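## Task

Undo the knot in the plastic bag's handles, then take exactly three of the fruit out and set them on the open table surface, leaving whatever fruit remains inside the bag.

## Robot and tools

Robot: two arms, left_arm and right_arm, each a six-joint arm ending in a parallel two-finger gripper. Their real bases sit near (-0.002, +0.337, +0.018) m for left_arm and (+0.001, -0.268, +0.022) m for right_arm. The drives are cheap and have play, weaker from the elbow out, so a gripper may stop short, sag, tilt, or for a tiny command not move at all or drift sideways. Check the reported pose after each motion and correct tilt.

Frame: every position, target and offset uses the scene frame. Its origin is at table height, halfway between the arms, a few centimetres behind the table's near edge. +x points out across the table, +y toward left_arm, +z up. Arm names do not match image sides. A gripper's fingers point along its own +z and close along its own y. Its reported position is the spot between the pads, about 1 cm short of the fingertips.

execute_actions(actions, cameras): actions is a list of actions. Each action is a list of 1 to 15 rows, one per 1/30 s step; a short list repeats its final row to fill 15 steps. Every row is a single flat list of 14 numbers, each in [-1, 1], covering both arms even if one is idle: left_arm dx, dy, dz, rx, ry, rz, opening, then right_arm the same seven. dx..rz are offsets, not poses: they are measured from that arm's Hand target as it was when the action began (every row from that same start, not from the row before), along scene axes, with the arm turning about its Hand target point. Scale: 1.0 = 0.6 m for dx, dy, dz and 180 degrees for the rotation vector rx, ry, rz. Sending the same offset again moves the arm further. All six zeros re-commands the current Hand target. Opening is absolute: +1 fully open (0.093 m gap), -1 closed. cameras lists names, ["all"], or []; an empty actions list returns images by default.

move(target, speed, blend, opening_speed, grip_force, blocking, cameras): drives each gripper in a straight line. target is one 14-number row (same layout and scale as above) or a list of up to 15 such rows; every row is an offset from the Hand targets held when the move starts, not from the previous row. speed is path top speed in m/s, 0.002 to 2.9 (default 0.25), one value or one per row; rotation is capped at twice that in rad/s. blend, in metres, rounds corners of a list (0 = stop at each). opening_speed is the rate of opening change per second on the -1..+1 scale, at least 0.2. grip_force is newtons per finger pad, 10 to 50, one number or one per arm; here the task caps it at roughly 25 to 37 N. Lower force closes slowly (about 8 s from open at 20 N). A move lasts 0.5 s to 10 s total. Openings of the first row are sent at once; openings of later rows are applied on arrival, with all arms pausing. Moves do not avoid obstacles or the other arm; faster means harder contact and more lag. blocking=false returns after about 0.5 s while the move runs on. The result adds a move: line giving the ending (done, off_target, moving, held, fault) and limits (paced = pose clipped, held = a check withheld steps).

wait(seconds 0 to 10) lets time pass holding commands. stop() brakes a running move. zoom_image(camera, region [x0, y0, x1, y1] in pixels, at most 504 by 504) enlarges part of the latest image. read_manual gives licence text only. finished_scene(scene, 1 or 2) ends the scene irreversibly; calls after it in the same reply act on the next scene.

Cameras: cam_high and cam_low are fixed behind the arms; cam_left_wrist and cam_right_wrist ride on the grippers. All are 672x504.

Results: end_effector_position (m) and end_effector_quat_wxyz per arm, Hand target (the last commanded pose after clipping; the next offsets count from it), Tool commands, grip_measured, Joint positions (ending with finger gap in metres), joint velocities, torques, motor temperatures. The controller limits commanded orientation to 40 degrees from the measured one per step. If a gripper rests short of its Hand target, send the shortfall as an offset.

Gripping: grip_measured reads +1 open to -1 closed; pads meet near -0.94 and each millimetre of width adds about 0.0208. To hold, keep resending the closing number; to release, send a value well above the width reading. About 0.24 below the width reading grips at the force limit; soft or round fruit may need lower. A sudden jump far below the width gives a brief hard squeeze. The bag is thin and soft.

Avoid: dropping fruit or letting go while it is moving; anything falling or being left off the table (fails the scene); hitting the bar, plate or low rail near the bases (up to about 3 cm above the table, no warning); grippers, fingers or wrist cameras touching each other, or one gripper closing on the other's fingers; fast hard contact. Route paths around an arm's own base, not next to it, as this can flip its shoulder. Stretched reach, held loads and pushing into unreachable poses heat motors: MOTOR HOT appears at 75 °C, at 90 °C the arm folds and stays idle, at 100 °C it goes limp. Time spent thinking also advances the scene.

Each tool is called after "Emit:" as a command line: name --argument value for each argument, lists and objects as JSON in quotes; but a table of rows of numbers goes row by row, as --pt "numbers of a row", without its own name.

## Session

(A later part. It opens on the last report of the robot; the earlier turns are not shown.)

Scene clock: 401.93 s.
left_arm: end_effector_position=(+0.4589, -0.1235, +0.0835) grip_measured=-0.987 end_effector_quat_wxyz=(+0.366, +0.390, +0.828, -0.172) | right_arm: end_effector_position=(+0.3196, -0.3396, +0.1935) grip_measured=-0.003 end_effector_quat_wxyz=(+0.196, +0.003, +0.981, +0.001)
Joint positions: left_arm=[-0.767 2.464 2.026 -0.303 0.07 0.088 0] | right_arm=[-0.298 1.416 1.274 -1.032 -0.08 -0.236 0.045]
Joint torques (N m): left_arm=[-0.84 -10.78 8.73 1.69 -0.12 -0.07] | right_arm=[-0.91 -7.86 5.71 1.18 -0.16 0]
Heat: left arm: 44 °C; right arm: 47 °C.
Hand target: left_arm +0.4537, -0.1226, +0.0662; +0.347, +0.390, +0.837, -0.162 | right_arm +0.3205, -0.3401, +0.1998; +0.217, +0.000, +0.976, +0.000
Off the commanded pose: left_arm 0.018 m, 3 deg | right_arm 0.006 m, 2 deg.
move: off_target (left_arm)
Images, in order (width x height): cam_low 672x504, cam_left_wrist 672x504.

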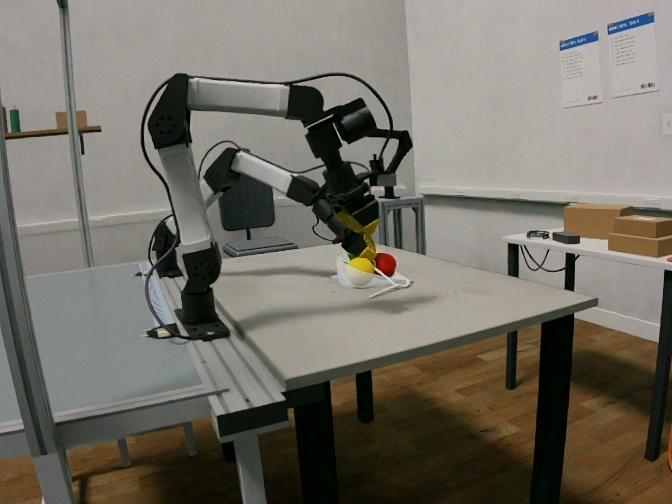

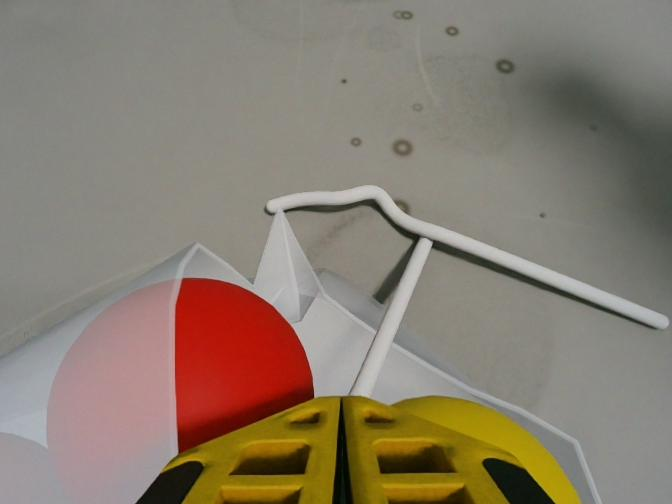

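Emit:
move --pt "-0.02 0.04 0.08 0 0 0 -1 0.05 0.05 0.0 0 0 0 -0.2" --pt "-0.106 0.35 0.25 0 0 0 -1 0.249 0.292 -0.1 0.0555 0.071 -0.4198 -0.2" --speed 0.2 --blend '[0.03, 0]' --cameras '["cam_right_wrist", "cam_high", "cam_low"]'

Emit:
zoom_image --camera "cam_low" --region '[290, 190, 430, 300]'

Scene clock: 436.37 s.
left_arm: end_effector_position=(+0.4035, +0.0822, +0.2184) grip_measured=-0.987 end_effector_quat_wxyz=(+0.365, +0.382, +0.834, -0.157) | right_arm: end_effector_position=(+0.4704, -0.1730, +0.1444) grip_measured=-0.197 end_effector_quat_wxyz=(+0.099, +0.611, +0.785, -0.028)
Joint positions: left_arm=[-0.482 1.706 1.445 -0.521 0.242 0.28 0] | right_arm=[0.237 2.417 2.474 -1.554 0.215 1.594 0.036]
Joint torques (N m): left_arm=[0.12 -9.55 6.89 1.41 0.41 0.18] | right_arm=[0.73 -10.58 8.38 0.15 0.07 0.25]
Motor temperatures (°C): left_arm=[23 45 44 40 21 24 22] | right_arm=[24 47 36 29 24 26 24]
Heat: left arm: 45 °C; right arm: 47 °C.
Hand target: left_arm +0.3901, +0.0875, +0.2161; +0.347, +0.390, +0.838, -0.162 | right_arm +0.4698, -0.1650, +0.1397; +0.069, +0.613, +0.785, -0.054
Off the commanded pose: left_arm 0.015 m, 2 deg | right_arm 0.009 m, 5 deg.
joint sent to its limit (right arm) — joint 4 (wrist pitch), lower limit. The joint targets are off in orientation, not in position.
move: off_target (left_arm, right_arm); blend cut to 0.0273 m at target 1
Images, in order (width x height): cam_high 672x504, cam_low 672x504, cam_right_wrist 672x504.

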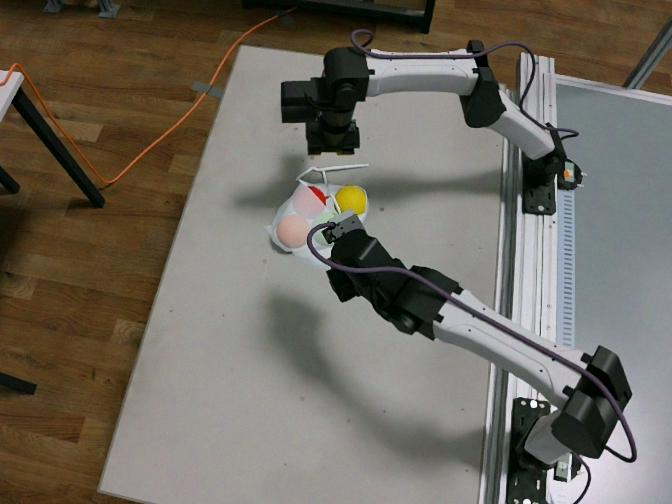

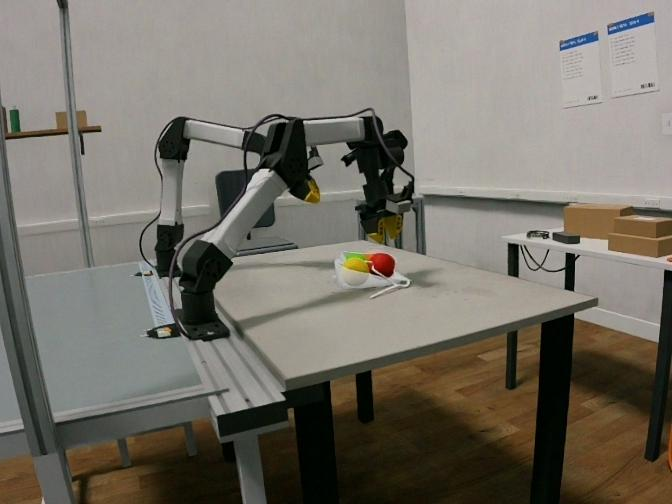

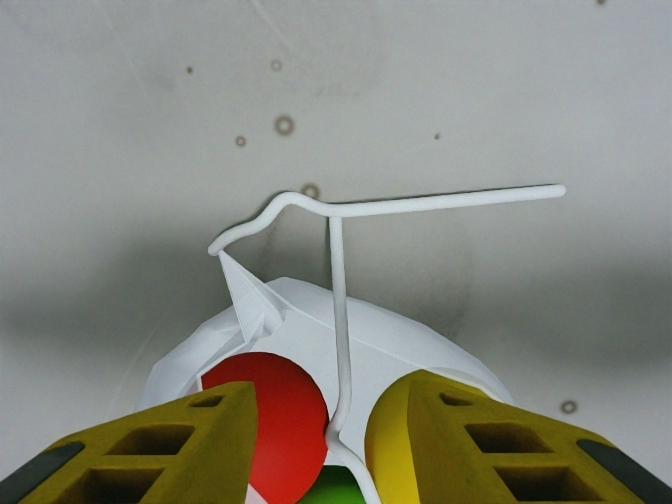

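Scaled by 3.600 from the camera's 672x504 image, which has a finer 960x720 frame.

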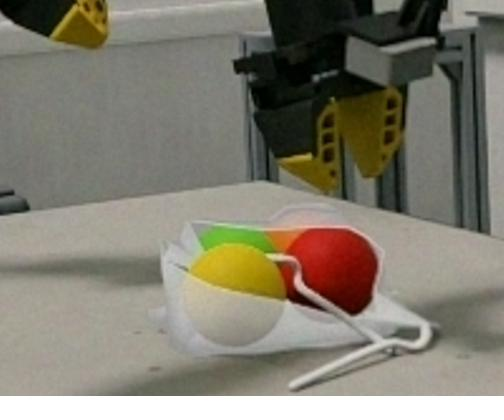

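Emit:
move --target '[0, 0, 0, 0, 0, 0, -1, 0.0, 0.03, -0.11, 0, 0, 0, -0.3]' --speed 0.15 --cameras '["cam_right_wrist"]'

Scene clock: 451.07 s.
left_arm: end_effector_position=(+0.4034, +0.0822, +0.2183) grip_measured=-0.987 end_effector_quat_wxyz=(+0.365, +0.382, +0.834, -0.157) | right_arm: end_effector_position=(+0.4695, -0.1546, +0.0835) grip_measured=-0.297 end_effector_quat_wxyz=(+0.075, +0.613, +0.784, -0.056)
Joint positions: left_arm=[-0.482 1.706 1.445 -0.521 0.242 0.281 0] | right_arm=[0.269 2.499 2.38 -1.459 0.209 1.641 0.031]
Joint torques (N m): left_arm=[0.02 -9.51 6.86 1.4 0.4 0.18] | right_arm=[0.55 -11.77 5.91 0.3 0.09 0.23]
Heat: left arm: 45 °C; right arm: 47 °C.
Hand target: left_arm +0.3901, +0.0875, +0.2161; +0.347, +0.390, +0.838, -0.162 | right_arm +0.4699, -0.1470, +0.0738; +0.069, +0.613, +0.785, -0.054
Off the commanded pose: left_arm 0.014 m, 2 deg | right_arm 0.012 m, 1 deg.
move: off_target (left_arm, right_arm)
Images, in order (width x height): cam_right_wrist 672x504.

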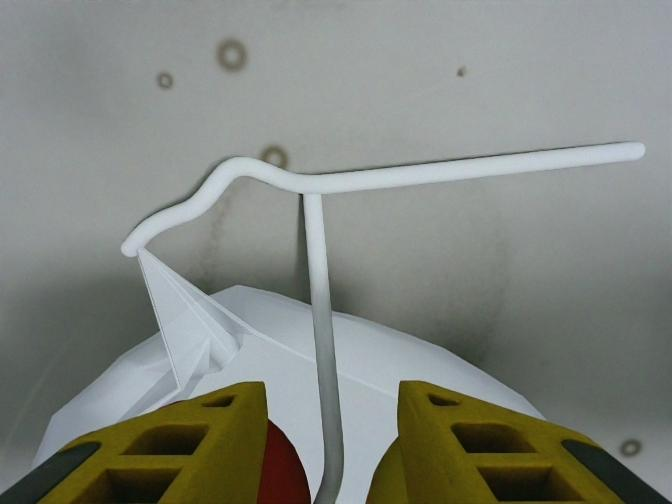

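Emit:
move --target '[0, 0, 0, 0, 0, 0, -1, 0.0, 0.0025, -0.05, 0, 0, 0, -0.4]' --speed 0.1 --cameras '["cam_right_wrist", "cam_low"]'

Emit:
zoom_image --camera "cam_low" --region '[290, 190, 430, 300]'

Scene clock: 455.20 s.
left_arm: end_effector_position=(+0.4034, +0.0822, +0.2183) grip_measured=-0.987 end_effector_quat_wxyz=(+0.365, +0.382, +0.834, -0.157) | right_arm: end_effector_position=(+0.4726, -0.1528, +0.0548) grip_measured=-0.397 end_effector_quat_wxyz=(+0.077, +0.615, +0.783, -0.053)
Joint positions: left_arm=[-0.482 1.706 1.445 -0.521 0.242 0.281 0] | right_arm=[0.269 2.499 2.266 -1.337 0.208 1.644 0.026]
Joint torques (N m): left_arm=[0.02 -9.48 6.93 1.41 0.41 0.18] | right_arm=[0.73 -12.18 5 0.32 0.12 0.21]
Heat: left arm: 45 °C; right arm: 49 °C.
Hand target: left_arm +0.3901, +0.0875, +0.2161; +0.347, +0.390, +0.838, -0.162 | right_arm +0.4698, -0.1455, +0.0438; +0.069, +0.613, +0.785, -0.054
Off the commanded pose: left_arm 0.014 m, 2 deg | right_arm 0.013 m, 1 deg.
move: off_target (left_arm, right_arm)
Images, in order (width x height): cam_low 672x504, cam_right_wrist 672x504.

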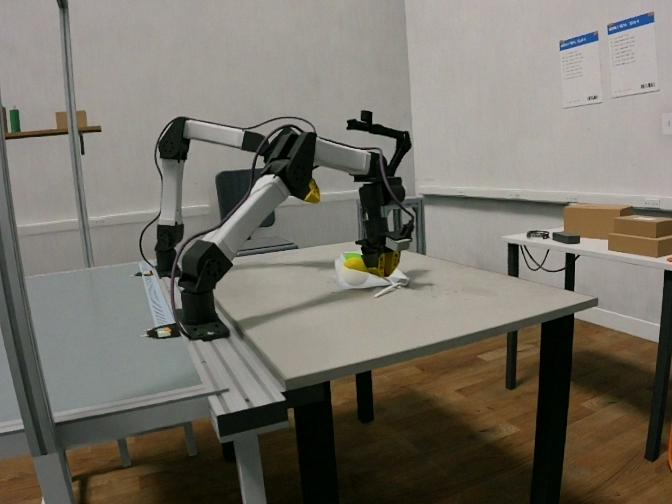

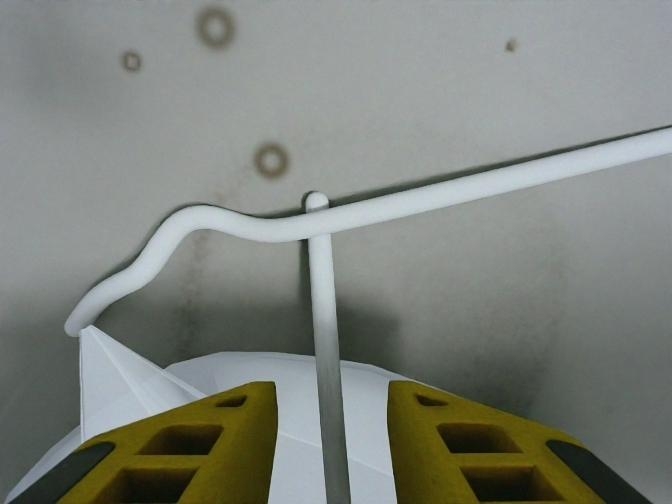

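Scaled by 3.600 from the camera's 672x504 image, which has a finer 960x720 frame.

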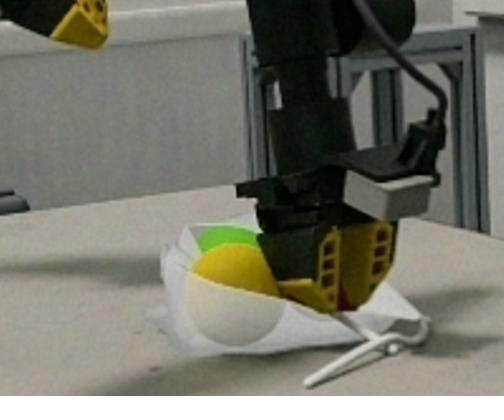

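Emit:
move --target '[0, 0, 0, 0, 0, 0, -1, 0.0, 0.0, 0.0, 0, 0, 0, -1]' --opening_speed 0.7 --cameras '["cam_right_wrist"]'

Scene clock: 459.57 s.
left_arm: end_effector_position=(+0.4034, +0.0822, +0.2183) grip_measured=-0.987 end_effector_quat_wxyz=(+0.365, +0.382, +0.834, -0.157) | right_arm: end_effector_position=(+0.4727, -0.1528, +0.0548) grip_measured=-0.983 end_effector_quat_wxyz=(+0.077, +0.615, +0.783, -0.052)
Joint positions: left_arm=[-0.482 1.706 1.445 -0.521 0.242 0.281 0] | right_arm=[0.269 2.499 2.266 -1.337 0.208 1.644 0]
Joint torques (N m): left_arm=[0.1 -9.51 7.02 1.41 0.41 0.19] | right_arm=[0.73 -12.12 4.96 0.31 0.11 0.19]
Heat: left arm: 45 °C; right arm: 50 °C.
Hand target: left_arm +0.3901, +0.0875, +0.2161; +0.347, +0.390, +0.838, -0.162 | right_arm +0.4698, -0.1455, +0.0438; +0.069, +0.613, +0.785, -0.054
Off the commanded pose: left_arm 0.014 m, 2 deg | right_arm 0.013 m, 1 deg.
move: off_target (left_arm, right_arm)
Images, in order (width x height): cam_right_wrist 672x504.

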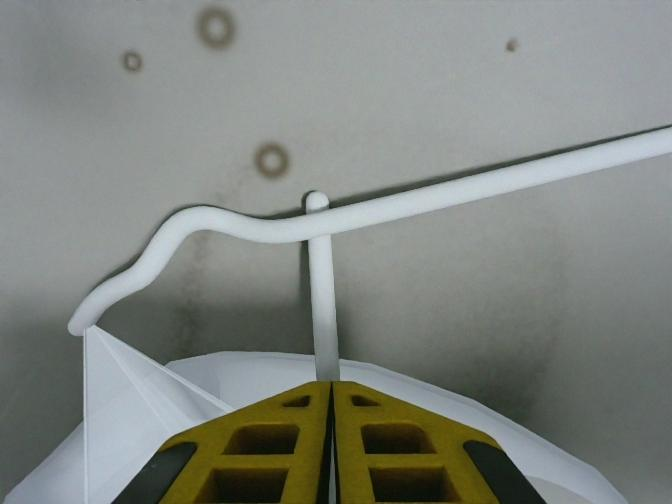

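Emit:
move --pt "0 0 0 0 0 0 -1 0.0 0.0 0.0 0 0 0 -0.4" --pt "0 0 0 0 0 0 -1 -0.004 0.0 -0.03 0 0 0 -0.4" --speed 0.1 --cameras '["cam_right_wrist", "cam_low"]'

Emit:
zoom_image --camera "cam_low" --region '[330, 230, 420, 310]'

Scene clock: 468.77 s.
left_arm: end_effector_position=(+0.4034, +0.0822, +0.2183) grip_measured=-0.987 end_effector_quat_wxyz=(+0.365, +0.382, +0.834, -0.157) | right_arm: end_effector_position=(+0.4704, -0.1529, +0.0339) grip_measured=-0.403 end_effector_quat_wxyz=(+0.075, +0.615, +0.783, -0.055)
Joint positions: left_arm=[-0.482 1.706 1.445 -0.521 0.242 0.281 0] | right_arm=[0.269 2.499 2.183 -1.26 0.208 1.645 0.026]
Joint torques (N m): left_arm=[0.05 -9.57 6.89 1.4 0.39 0.18] | right_arm=[0.81 -12.68 5.01 0.3 0.11 0.2]
Motor temperatures (°C): left_arm=[23 41 45 38 22 24 22] | right_arm=[24 53 36 28 24 26 24]
Heat: left arm: 45 °C; right arm: 53 °C.
Hand target: left_arm +0.3901, +0.0875, +0.2161; +0.347, +0.390, +0.838, -0.162 | right_arm +0.4674, -0.1456, +0.0258; +0.069, +0.613, +0.785, -0.054
Off the commanded pose: left_arm 0.014 m, 2 deg | right_arm 0.011 m, 1 deg.
move: off_target (left_arm, right_arm)
Images, in order (width x height): cam_low 672x504, cam_right_wrist 672x504.

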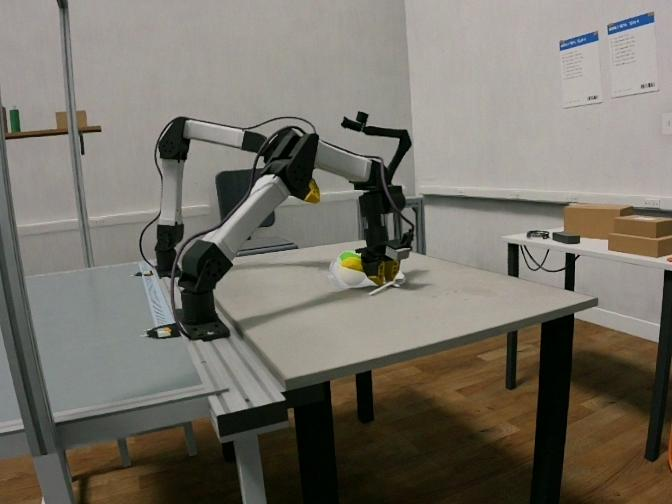

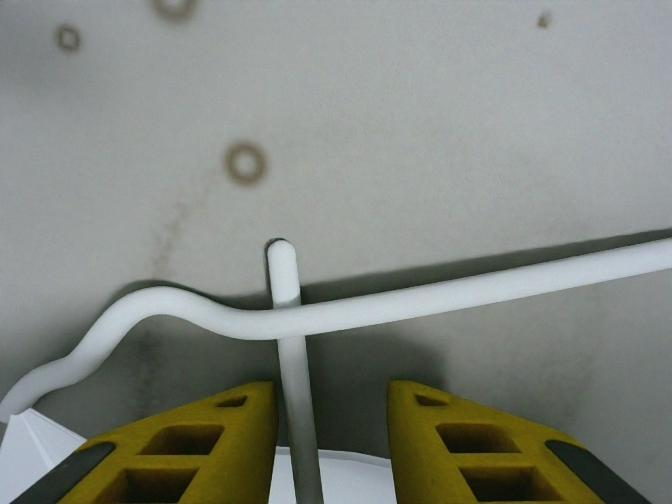

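Scaled by 5.600 from the camera's 672x504 image, which has a finer 960x720 frame.

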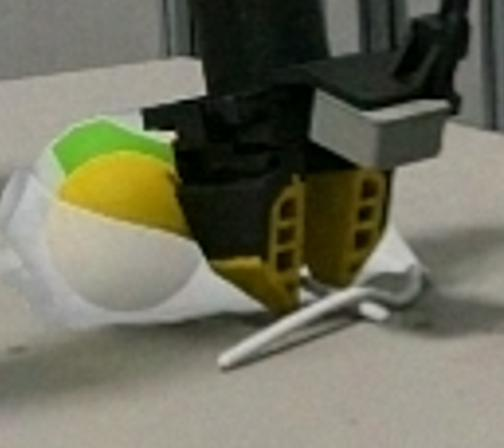

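Emit:
move --target '[0, 0, 0, 0, 0, 0, -1, 0.0, 0.0, 0.0, 0, 0, 0, -1]' --opening_speed 0.7 --cameras '["cam_right_wrist"]'

Scene clock: 472.93 s.
left_arm: end_effector_position=(+0.4034, +0.0822, +0.2183) grip_measured=-0.987 end_effector_quat_wxyz=(+0.365, +0.382, +0.834, -0.157) | right_arm: end_effector_position=(+0.4705, -0.1529, +0.0339) grip_measured=-0.919 end_effector_quat_wxyz=(+0.075, +0.615, +0.783, -0.055)
Joint positions: left_arm=[-0.482 1.706 1.445 -0.521 0.242 0.281 0] | right_arm=[0.269 2.499 2.183 -1.26 0.208 1.645 0.001]
Joint torques (N m): left_arm=[0.08 -9.54 6.91 1.38 0.4 0.18] | right_arm=[0.88 -12.78 4.92 0.27 0.12 0.17]
Heat: left arm: 45 °C; right arm: 54 °C.
Hand target: left_arm +0.3901, +0.0875, +0.2161; +0.347, +0.390, +0.838, -0.162 | right_arm +0.4674, -0.1456, +0.0258; +0.069, +0.613, +0.785, -0.054
Off the commanded pose: left_arm 0.014 m, 2 deg | right_arm 0.011 m, 1 deg.
move: off_target (left_arm, right_arm)
Images, in order (width x height): cam_right_wrist 672x504.

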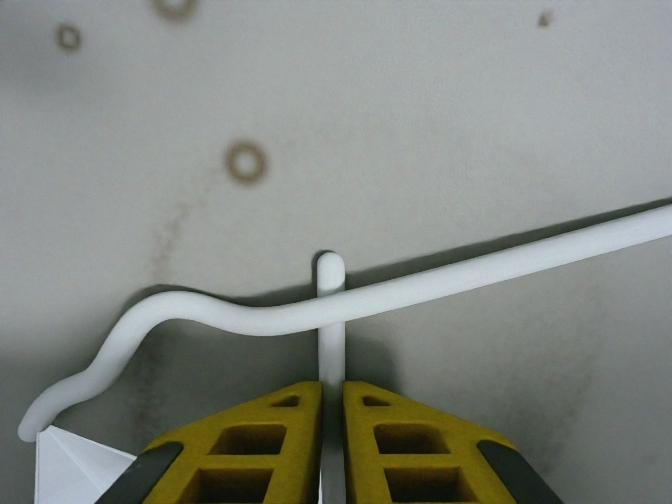

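Emit:
move --pt "-0.09 0.2 0.0 0 0 0 -1 0 0.025 0.15 0 0 0 -1" --pt "-0.184 0.404 -0.027 0.0064 -0.1281 0.3214 -1 -0.008 0.167 0.26 0 0 0.1 -1" --speed 0.15 --blend '[0.03, 0]' --cameras '["cam_right_wrist", "cam_high", "cam_low"]'

Emit:
zoom_image --camera "cam_high" --region '[250, 150, 400, 300]'

Emit:
zoom_image --camera "cam_low" --region '[290, 190, 430, 300]'

Scene clock: 486.90 s.
left_arm: end_effector_position=(+0.2760, +0.3302, +0.1941) grip_measured=-0.987 end_effector_quat_wxyz=(+0.511, -0.020, +0.851, +0.115) | right_arm: end_effector_position=(+0.4653, -0.0505, +0.1634) grip_measured=-0.919 end_effector_quat_wxyz=(+0.134, +0.479, +0.867, +0.038)
Joint positions: left_arm=[-0.343 0.716 0.49 -0.305 -0.527 -0.081 0] | right_arm=[0.468 2.51 2.702 -1.555 0.208 1.497 0.001]
Joint torques (N m): left_arm=[-0.73 -1.11 7.17 2.68 -0.49 -0.13] | right_arm=[0.7 -15.24 8.25 0.45 0.25 0.04]
Motor temperatures (°C): left_arm=[23 39 45 39 22 24 22] | right_arm=[24 58 36 27 24 26 24]
Heat: left arm: 45 °C; right arm: 58 °C.
Hand target: left_arm +0.2797, +0.3299, +0.1998; +0.531, -0.034, +0.839, +0.111 | right_arm +0.4626, -0.0453, +0.1818; +0.076, +0.483, +0.871, -0.043
Off the commanded pose: left_arm 0.007 m, 3 deg | right_arm 0.019 m, 11 deg.
joint sent to its limit (right arm) — joint 4 (wrist pitch), lower limit. The joint targets are off in orientation, not in position.
move: off_target (left_arm, right_arm)
Images, in order (width x height): cam_high 672x504, cam_low 672x504, cam_right_wrist 672x504.

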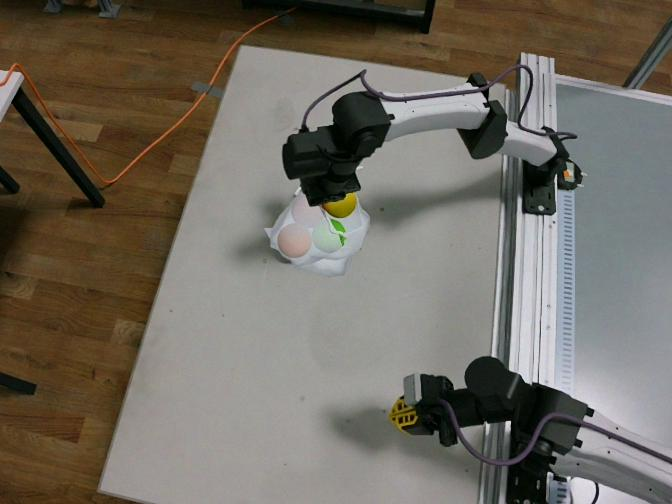

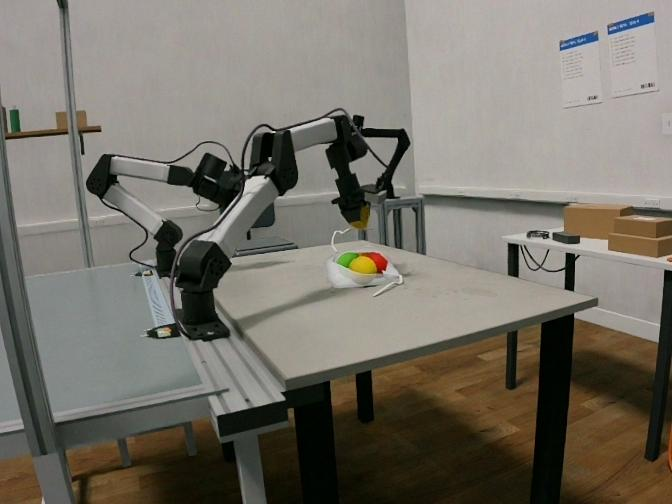

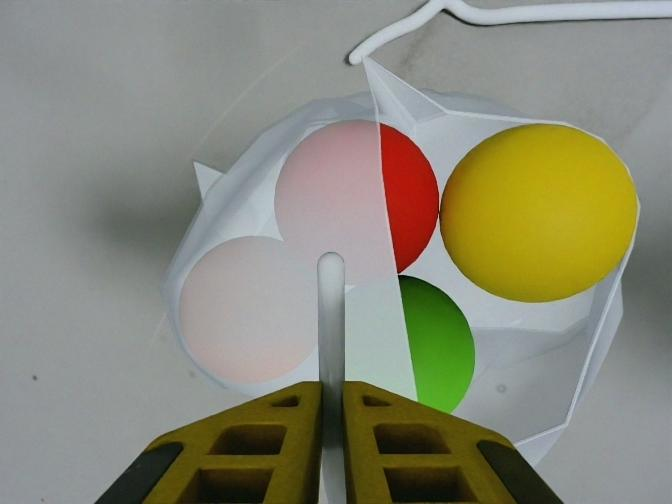

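Scaled by 3.360 from the camera's 672x504 image, which has a finer 960x720 frame.

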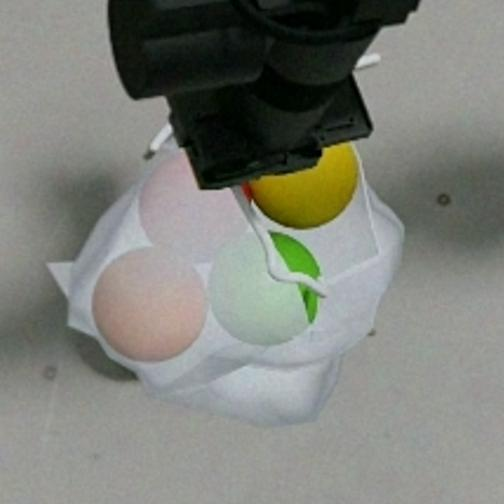

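Scaled by 3.600 from the camera's 672x504 image, which has a finer 960x720 frame.

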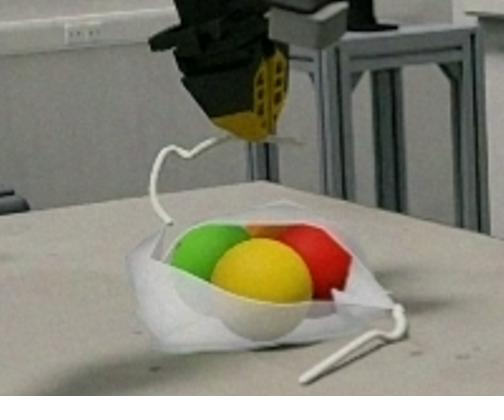

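Emit:
move --pt "0 0 0 0 0 0 -1 0.012 0.159 0.0 0 0 0.08 -1" --pt "0 0 0 0 0 0 -1 0.029 0.242 -0.14 0 0 0.12 -1" --speed 0.12 --blend '[0.04, 0]' --cameras '["cam_right_wrist", "cam_high", "cam_low"]'

Emit:
zoom_image --camera "cam_high" --region '[250, 150, 400, 300]'

Emit:
zoom_image --camera "cam_low" --region '[290, 190, 430, 300]'

Scene clock: 512.33 s.
left_arm: end_effector_position=(+0.2761, +0.3303, +0.1943) grip_measured=-0.987 end_effector_quat_wxyz=(+0.512, -0.020, +0.851, +0.115) | right_arm: end_effector_position=(+0.4768, +0.0866, +0.1002) grip_measured=-0.919 end_effector_quat_wxyz=(+0.183, +0.298, +0.930, +0.112)
Joint positions: left_arm=[-0.343 0.716 0.49 -0.305 -0.528 -0.081 0] | right_arm=[0.658 2.75 2.84 -1.276 0.208 1.277 0.001]
Joint torques (N m): left_arm=[-0.75 -1.06 7.16 2.64 -0.44 -0.15] | right_arm=[0.57 -13 8.81 1.15 0.1 0.02]
Motor temperatures (°C): left_arm=[23 34 45 46 22 24 22] | right_arm=[24 65 37 27 24 26 25]
Heat: left arm: 46 °C; right arm: 65 °C.
Hand target: left_arm +0.2798, +0.3299, +0.1999; +0.531, -0.034, +0.839, +0.111 | right_arm +0.4800, +0.0998, +0.0978; +0.083, +0.311, +0.946, -0.028
Off the commanded pose: left_arm 0.007 m, 3 deg | right_arm 0.014 m, 20 deg.
elbow stopped short (right arm): the move would have taken joint 3 (elbow) straighter than the controller allows.
move: off_target (left_arm, right_arm)
Images, in order (width x height): cam_high 672x504, cam_low 672x504, cam_right_wrist 672x504.

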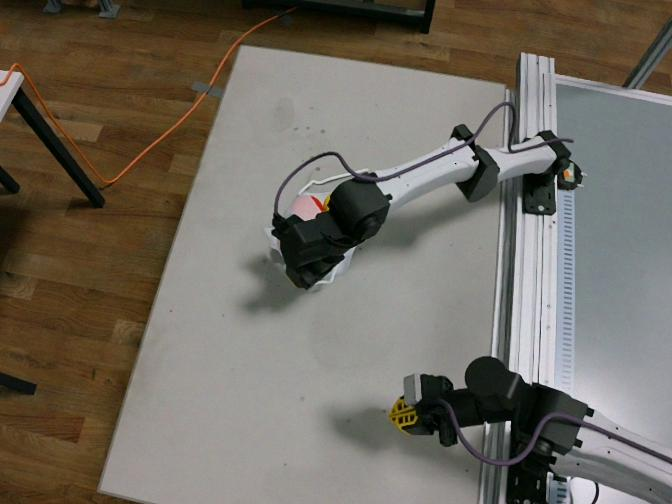

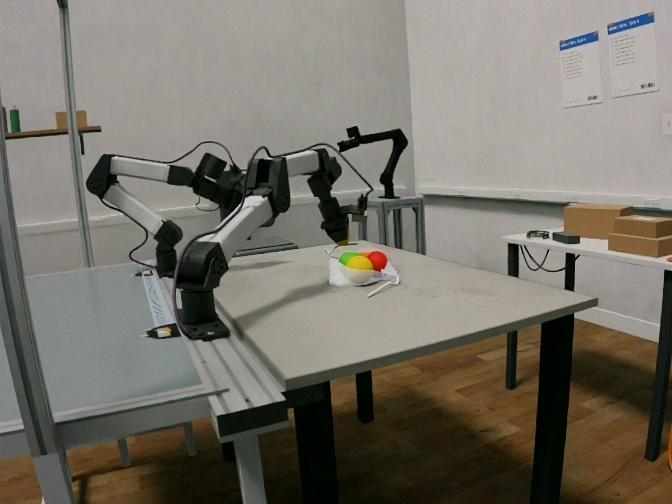

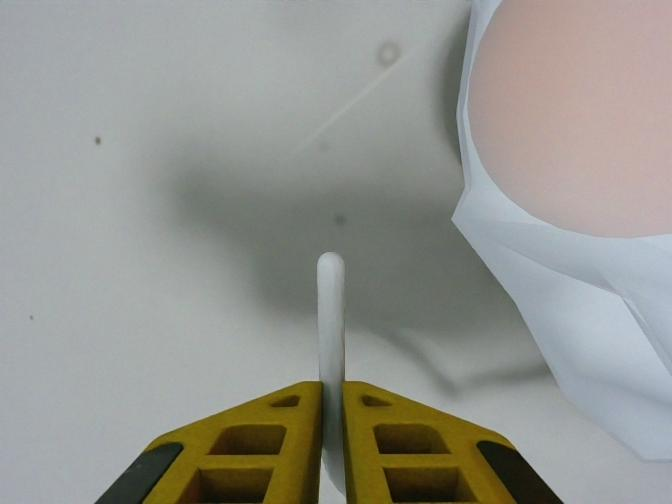

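Scaled by 3.360 from the camera's 672x504 image, which has a finer 960x720 frame.

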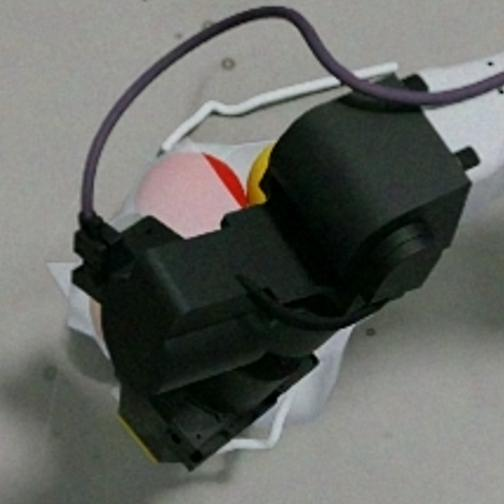

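Scaled by 3.600 from the camera's 672x504 image, which has a finer 960x720 frame.

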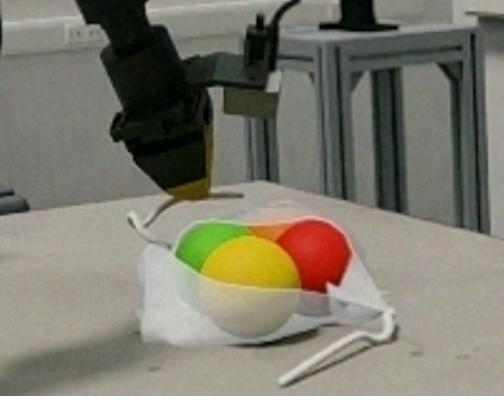

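Emit:
move --pt "0 0 0 0 0 0 -1 0.0 0.015 -0.09 0 0 0 -1" --pt "0 0 0 0 0 0 -1 0.0 0.015 -0.09 0 0 0 -0.4" --pt "0 0 0 0 0 0 -1 -0.03 -0.02 0.15 0 0 0 -0.4" --speed 0.15 --opening_speed 0.8 --cameras '["cam_right_wrist", "cam_high", "cam_low"]'

Emit:
zoom_image --camera "cam_low" --region '[290, 190, 430, 300]'

Scene clock: 519.70 s.
left_arm: end_effector_position=(+0.2761, +0.3303, +0.1943) grip_measured=-0.987 end_effector_quat_wxyz=(+0.512, -0.020, +0.851, +0.115) | right_arm: end_effector_position=(+0.4700, +0.0841, +0.1517) grip_measured=-0.402 end_effector_quat_wxyz=(+0.199, +0.293, +0.925, +0.137)
Joint positions: left_arm=[-0.343 0.716 0.49 -0.305 -0.528 -0.081 0] | right_arm=[0.664 2.653 2.84 -1.312 0.208 1.269 0.026]
Joint torques (N m): left_arm=[-0.69 -1.07 7.19 2.64 -0.45 -0.13] | right_arm=[0.96 -18.76 8.7 0.72 0.16 0.04]
Motor temperatures (°C): left_arm=[23 33 45 48 22 24 22] | right_arm=[24 66 39 28 24 26 25]
Heat: left arm: 48 °C; right arm: 66 °C.
Hand target: left_arm +0.2797, +0.3299, +0.1998; +0.531, -0.034, +0.839, +0.111 | right_arm +0.4620, +0.0879, +0.1879; +0.083, +0.311, +0.946, -0.027
Off the commanded pose: left_arm 0.007 m, 3 deg | right_arm 0.037 m, 23 deg.
elbow stopped short (right arm): the move would have taken joint 3 (elbow) straighter than the controller allows.
move: off_target (left_arm, right_arm); target 2's new opening was sent with right_arm's hand 0.016 m and 18 deg from that target
Images, in order (width x height): cam_high 672x504, cam_low 672x504, cam_right_wrist 672x504.

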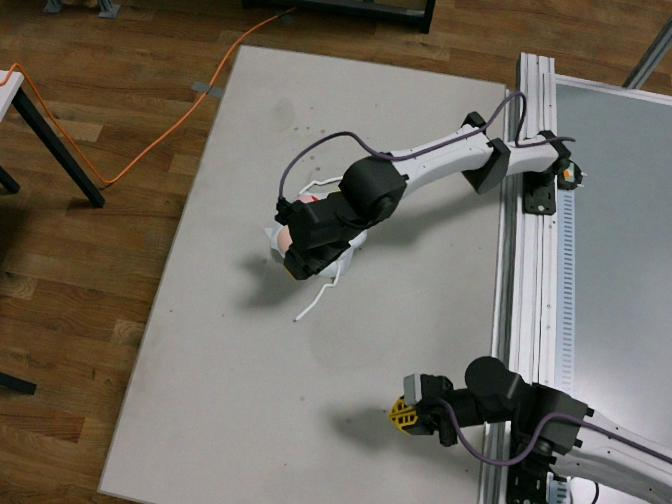

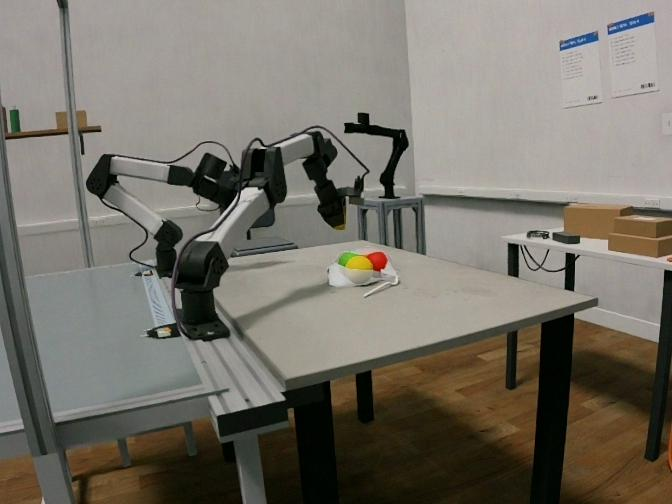

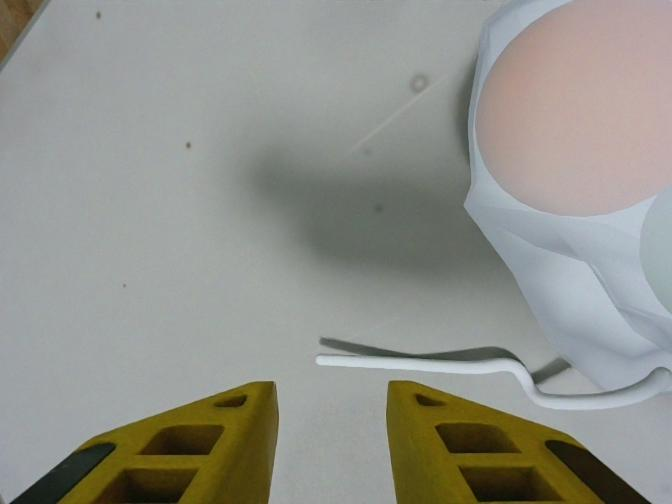

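Scaled by 3.600 from the camera's 672x504 image, which has a finer 960x720 frame.

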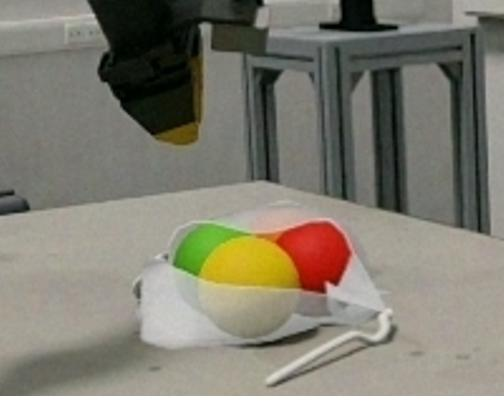

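Emit:
move --target '[0, 0, 0, 0, 0, 0, -1, -0.237, -0.647, 0.03, -0.0267, -0.0807, 0.2009, 0]' --speed 0.3 --cameras '["cam_high", "cam_low"]'

Emit:
zoom_image --camera "cam_high" --region '[240, 160, 400, 330]'

Emit:
zoom_image --camera "cam_low" --region '[290, 190, 430, 300]'

Scene clock: 527.40 s.
left_arm: end_effector_position=(+0.2761, +0.3303, +0.1943) grip_measured=-0.987 end_effector_quat_wxyz=(+0.512, -0.020, +0.851, +0.115) | right_arm: end_effector_position=(+0.3226, -0.2999, +0.2051) grip_measured=-0.002 end_effector_quat_wxyz=(+0.211, +0.002, +0.977, -0.004)
Joint positions: left_arm=[-0.343 0.716 0.49 -0.305 -0.528 -0.081 0] | right_arm=[-0.139 1.376 1.27 -1.031 -0.013 -0.092 0.045]
Joint torques (N m): left_arm=[-0.75 -1.02 7.2 2.61 -0.45 -0.14] | right_arm=[-1.18 -6.65 5.56 1.09 -0.13 0.04]
Motor temperatures (°C): left_arm=[23 32 45 48 22 24 22] | right_arm=[24 67 39 28 24 26 24]
Heat: left arm: 48 °C; right arm: 67 °C.
Hand target: left_arm +0.2797, +0.3299, +0.1998; +0.531, -0.034, +0.839, +0.111 | right_arm +0.3197, -0.3004, +0.2058; +0.217, +0.000, +0.976, +0.000
Off the commanded pose: left_arm 0.007 m, 3 deg | right_arm 0.003 m, 1 deg.
move: off_target (left_arm)
Images, in order (width x height): cam_high 672x504, cam_low 672x504.

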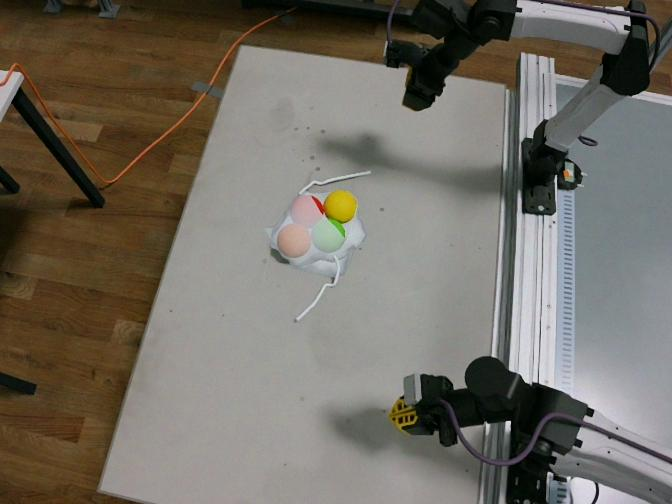

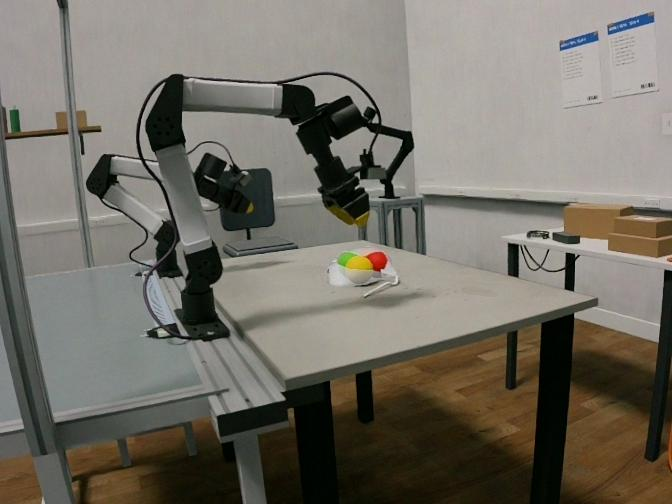

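Scaled by 2.965 from the camera's 672x504 image, which has a finer 960x720 frame.

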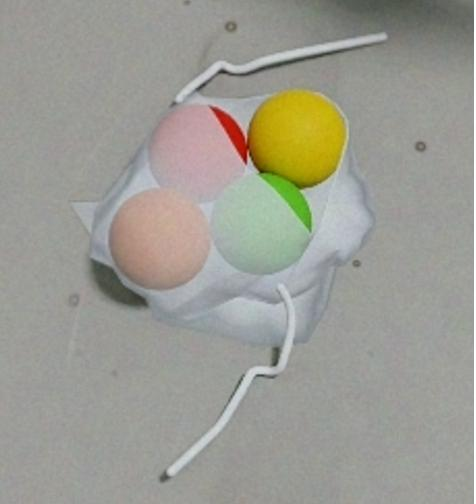

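Scaled by 3.600 from the camera's 672x504 image, which has a finer 960x720 frame.

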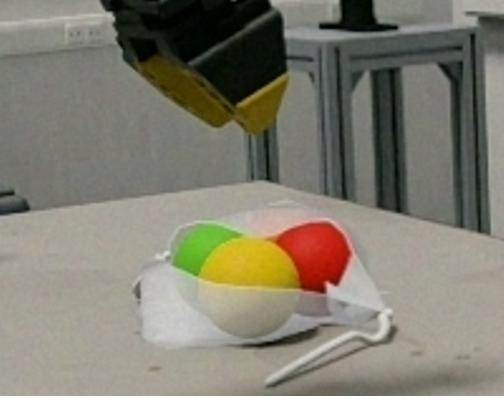

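Emit:
move --target '[0, 0, 0, 0, 0, 0, -1, 0.134, 0.214, -0.06, 0.0143, -0.0248, 0.3331, 1]' --speed 0.25 --cameras '["cam_right_wrist", "cam_high"]'

Scene clock: 553.23 s.
left_arm: end_effector_position=(+0.2761, +0.3302, +0.1944) grip_measured=-0.987 end_effector_quat_wxyz=(+0.512, -0.020, +0.851, +0.115) | right_arm: end_effector_position=(+0.3994, -0.1785, +0.1677) grip_measured=+1.000 end_effector_quat_wxyz=(+0.227, -0.474, +0.842, +0.119)
Joint positions: left_arm=[-0.343 0.716 0.49 -0.304 -0.528 -0.081 0] | right_arm=[0.029 1.778 1.509 -0.965 -0.386 -0.892 0.093]
Joint torques (N m): left_arm=[-0.68 -0.98 7.19 2.63 -0.44 -0.13] | right_arm=[0.72 -7.01 9.65 0.58 -0.48 0.05]
Motor temperatures (°C): left_arm=[23 30 45 50 22 24 22] | right_arm=[24 56 37 28 24 26 24]
Heat: left arm: 50 °C; right arm: 56 °C.
Hand target: left_arm +0.2797, +0.3299, +0.1998; +0.531, -0.034, +0.839, +0.111 | right_arm +0.4002, -0.1720, +0.1698; +0.224, -0.483, +0.837, +0.129
Off the commanded pose: left_arm 0.007 m, 3 deg | right_arm 0.007 m, 2 deg.
move: off_target (left_arm)
Images, in order (width x height): cam_high 672x504, cam_right_wrist 672x504.

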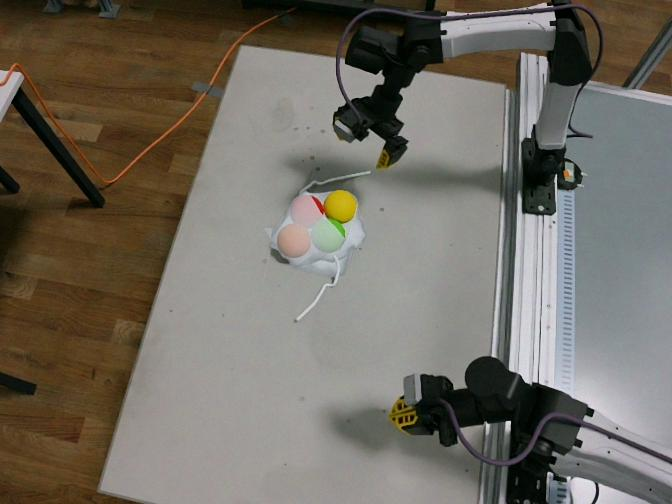

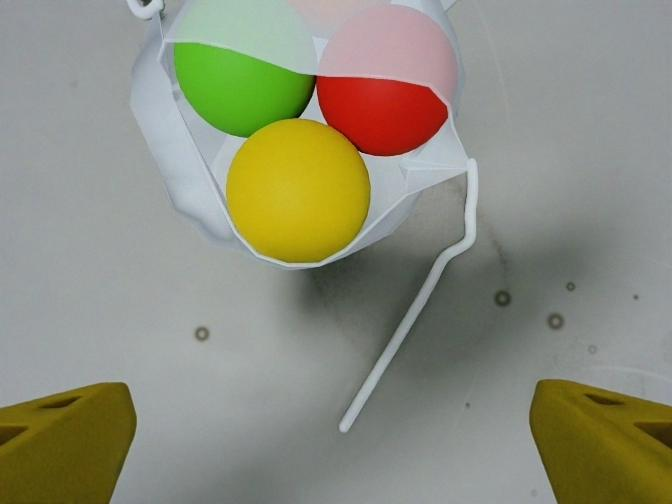

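Emit:
zoom_image --camera "cam_right_wrist" --region '[120, 0, 500, 285]'

Scaled by 1.326 from the camera's 672x504 image, which has a finer 960x720 frame.

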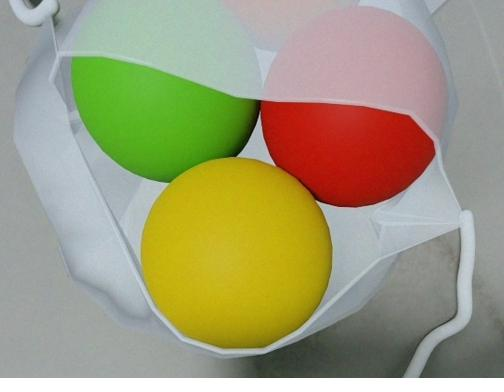

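Emit:
move --target '[0, 0, 0, 0, 0, 0, -1, 0.031, 0.108, -0.125, 0, 0, 0, 1]' --speed 0.15 --cameras '["cam_right_wrist", "cam_low"]'

Scene clock: 577.67 s.
left_arm: end_effector_position=(+0.2761, +0.3302, +0.1944) grip_measured=-0.987 end_effector_quat_wxyz=(+0.512, -0.020, +0.851, +0.115) | right_arm: end_effector_position=(+0.4173, -0.1093, +0.1040) grip_measured=+1.000 end_effector_quat_wxyz=(+0.227, -0.484, +0.835, +0.132)
Joint positions: left_arm=[-0.343 0.716 0.49 -0.304 -0.528 -0.081 0] | right_arm=[0.191 1.922 1.425 -0.692 -0.359 -0.751 0.093]
Joint torques (N m): left_arm=[-0.69 -0.94 7.21 2.64 -0.42 -0.15] | right_arm=[0.39 -8.61 5.6 1.14 -0.21 0.22]
Motor temperatures (°C): left_arm=[23 29 45 52 22 24 22] | right_arm=[24 51 39 27 25 26 24]
Heat: left arm: 52 °C; right arm: 51 °C.
Hand target: left_arm +0.2797, +0.3299, +0.1998; +0.531, -0.034, +0.839, +0.111 | right_arm +0.4188, -0.1070, +0.0949; +0.224, -0.483, +0.837, +0.129
Off the commanded pose: left_arm 0.007 m, 3 deg | right_arm 0.010 m, 1 deg.
move: off_target (left_arm)
Images, in order (width x height): cam_low 672x504, cam_right_wrist 672x504.

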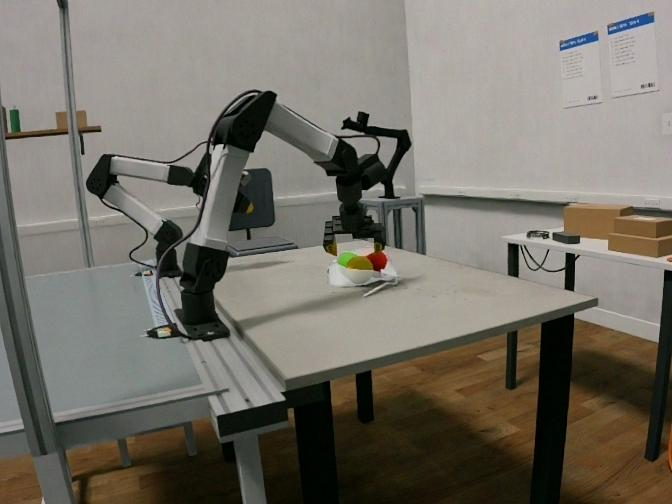

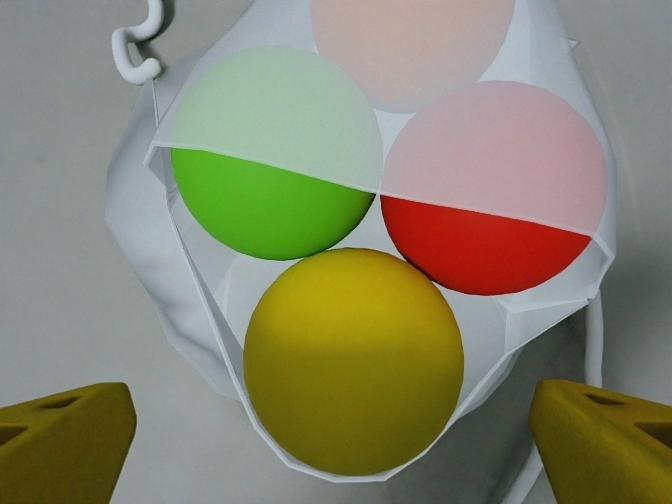

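Emit:
move --target '[0, 0, 0, 0, 0, 0, -1, 0.011, 0.004, -0.045, 0, 0, -0.0833, 0.81]' --speed 0.12 --cameras '["cam_right_wrist", "cam_low"]'

Emit:
zoom_image --camera "cam_low" --region '[290, 190, 430, 300]'

Scene clock: 598.03 s.
left_arm: end_effector_position=(+0.2762, +0.3302, +0.1945) grip_measured=-0.987 end_effector_quat_wxyz=(+0.512, -0.020, +0.851, +0.115) | right_arm: end_effector_position=(+0.4257, -0.1085, +0.0756) grip_measured=+0.813 end_effector_quat_wxyz=(+0.239, -0.370, +0.892, +0.102)
Joint positions: left_arm=[-0.343 0.716 0.49 -0.304 -0.528 -0.081 0] | right_arm=[0.233 1.922 1.296 -0.479 -0.231 -0.46 0.084]
Joint torques (N m): left_arm=[-0.69 -1.07 7.25 2.63 -0.45 -0.15] | right_arm=[0.84 -8.96 5.48 1.31 -0.08 0.22]
Heat: left arm: 53 °C; right arm: 51 °C.
Hand target: left_arm +0.2797, +0.3299, +0.1999; +0.531, -0.034, +0.839, +0.111 | right_arm +0.4254, -0.1047, +0.0679; +0.239, -0.370, +0.893, +0.098
Off the commanded pose: left_arm 0.006 m, 3 deg | right_arm 0.009 m, 0 deg.
move: off_target (left_arm)
Images, in order (width x height): cam_low 672x504, cam_right_wrist 672x504.

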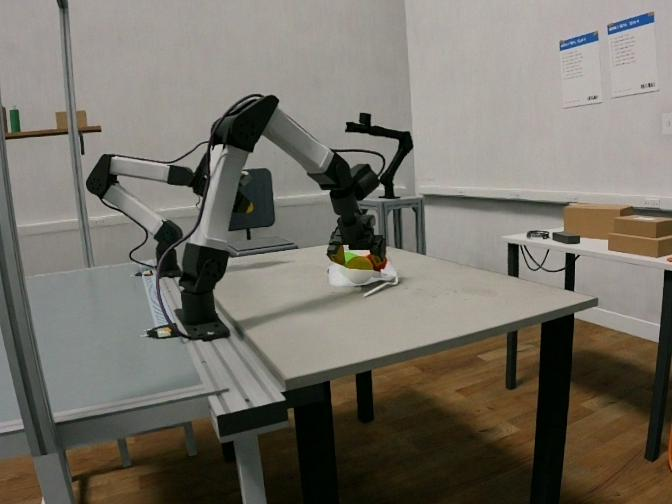

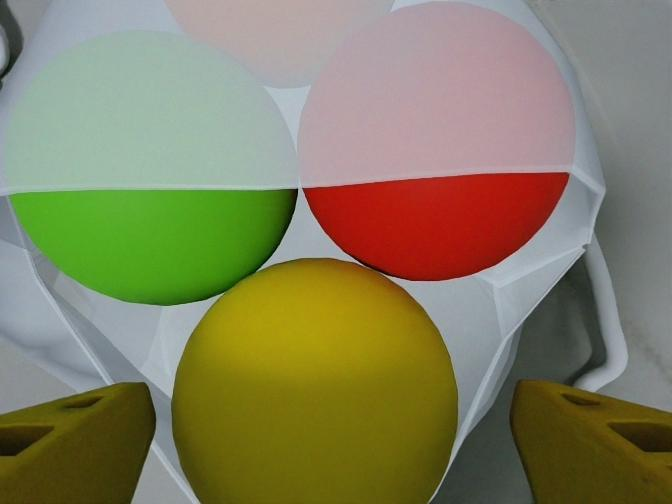

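Scaled by 3.600 from the camera's 672x504 image, which has a finer 960x720 frame.

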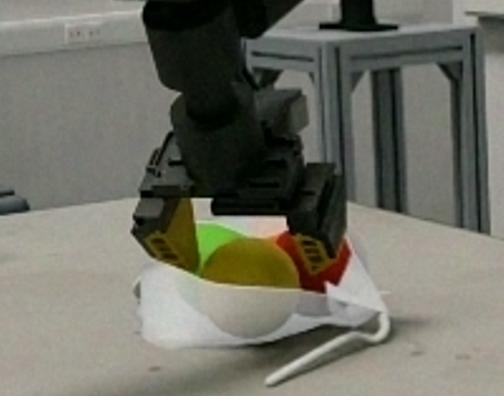

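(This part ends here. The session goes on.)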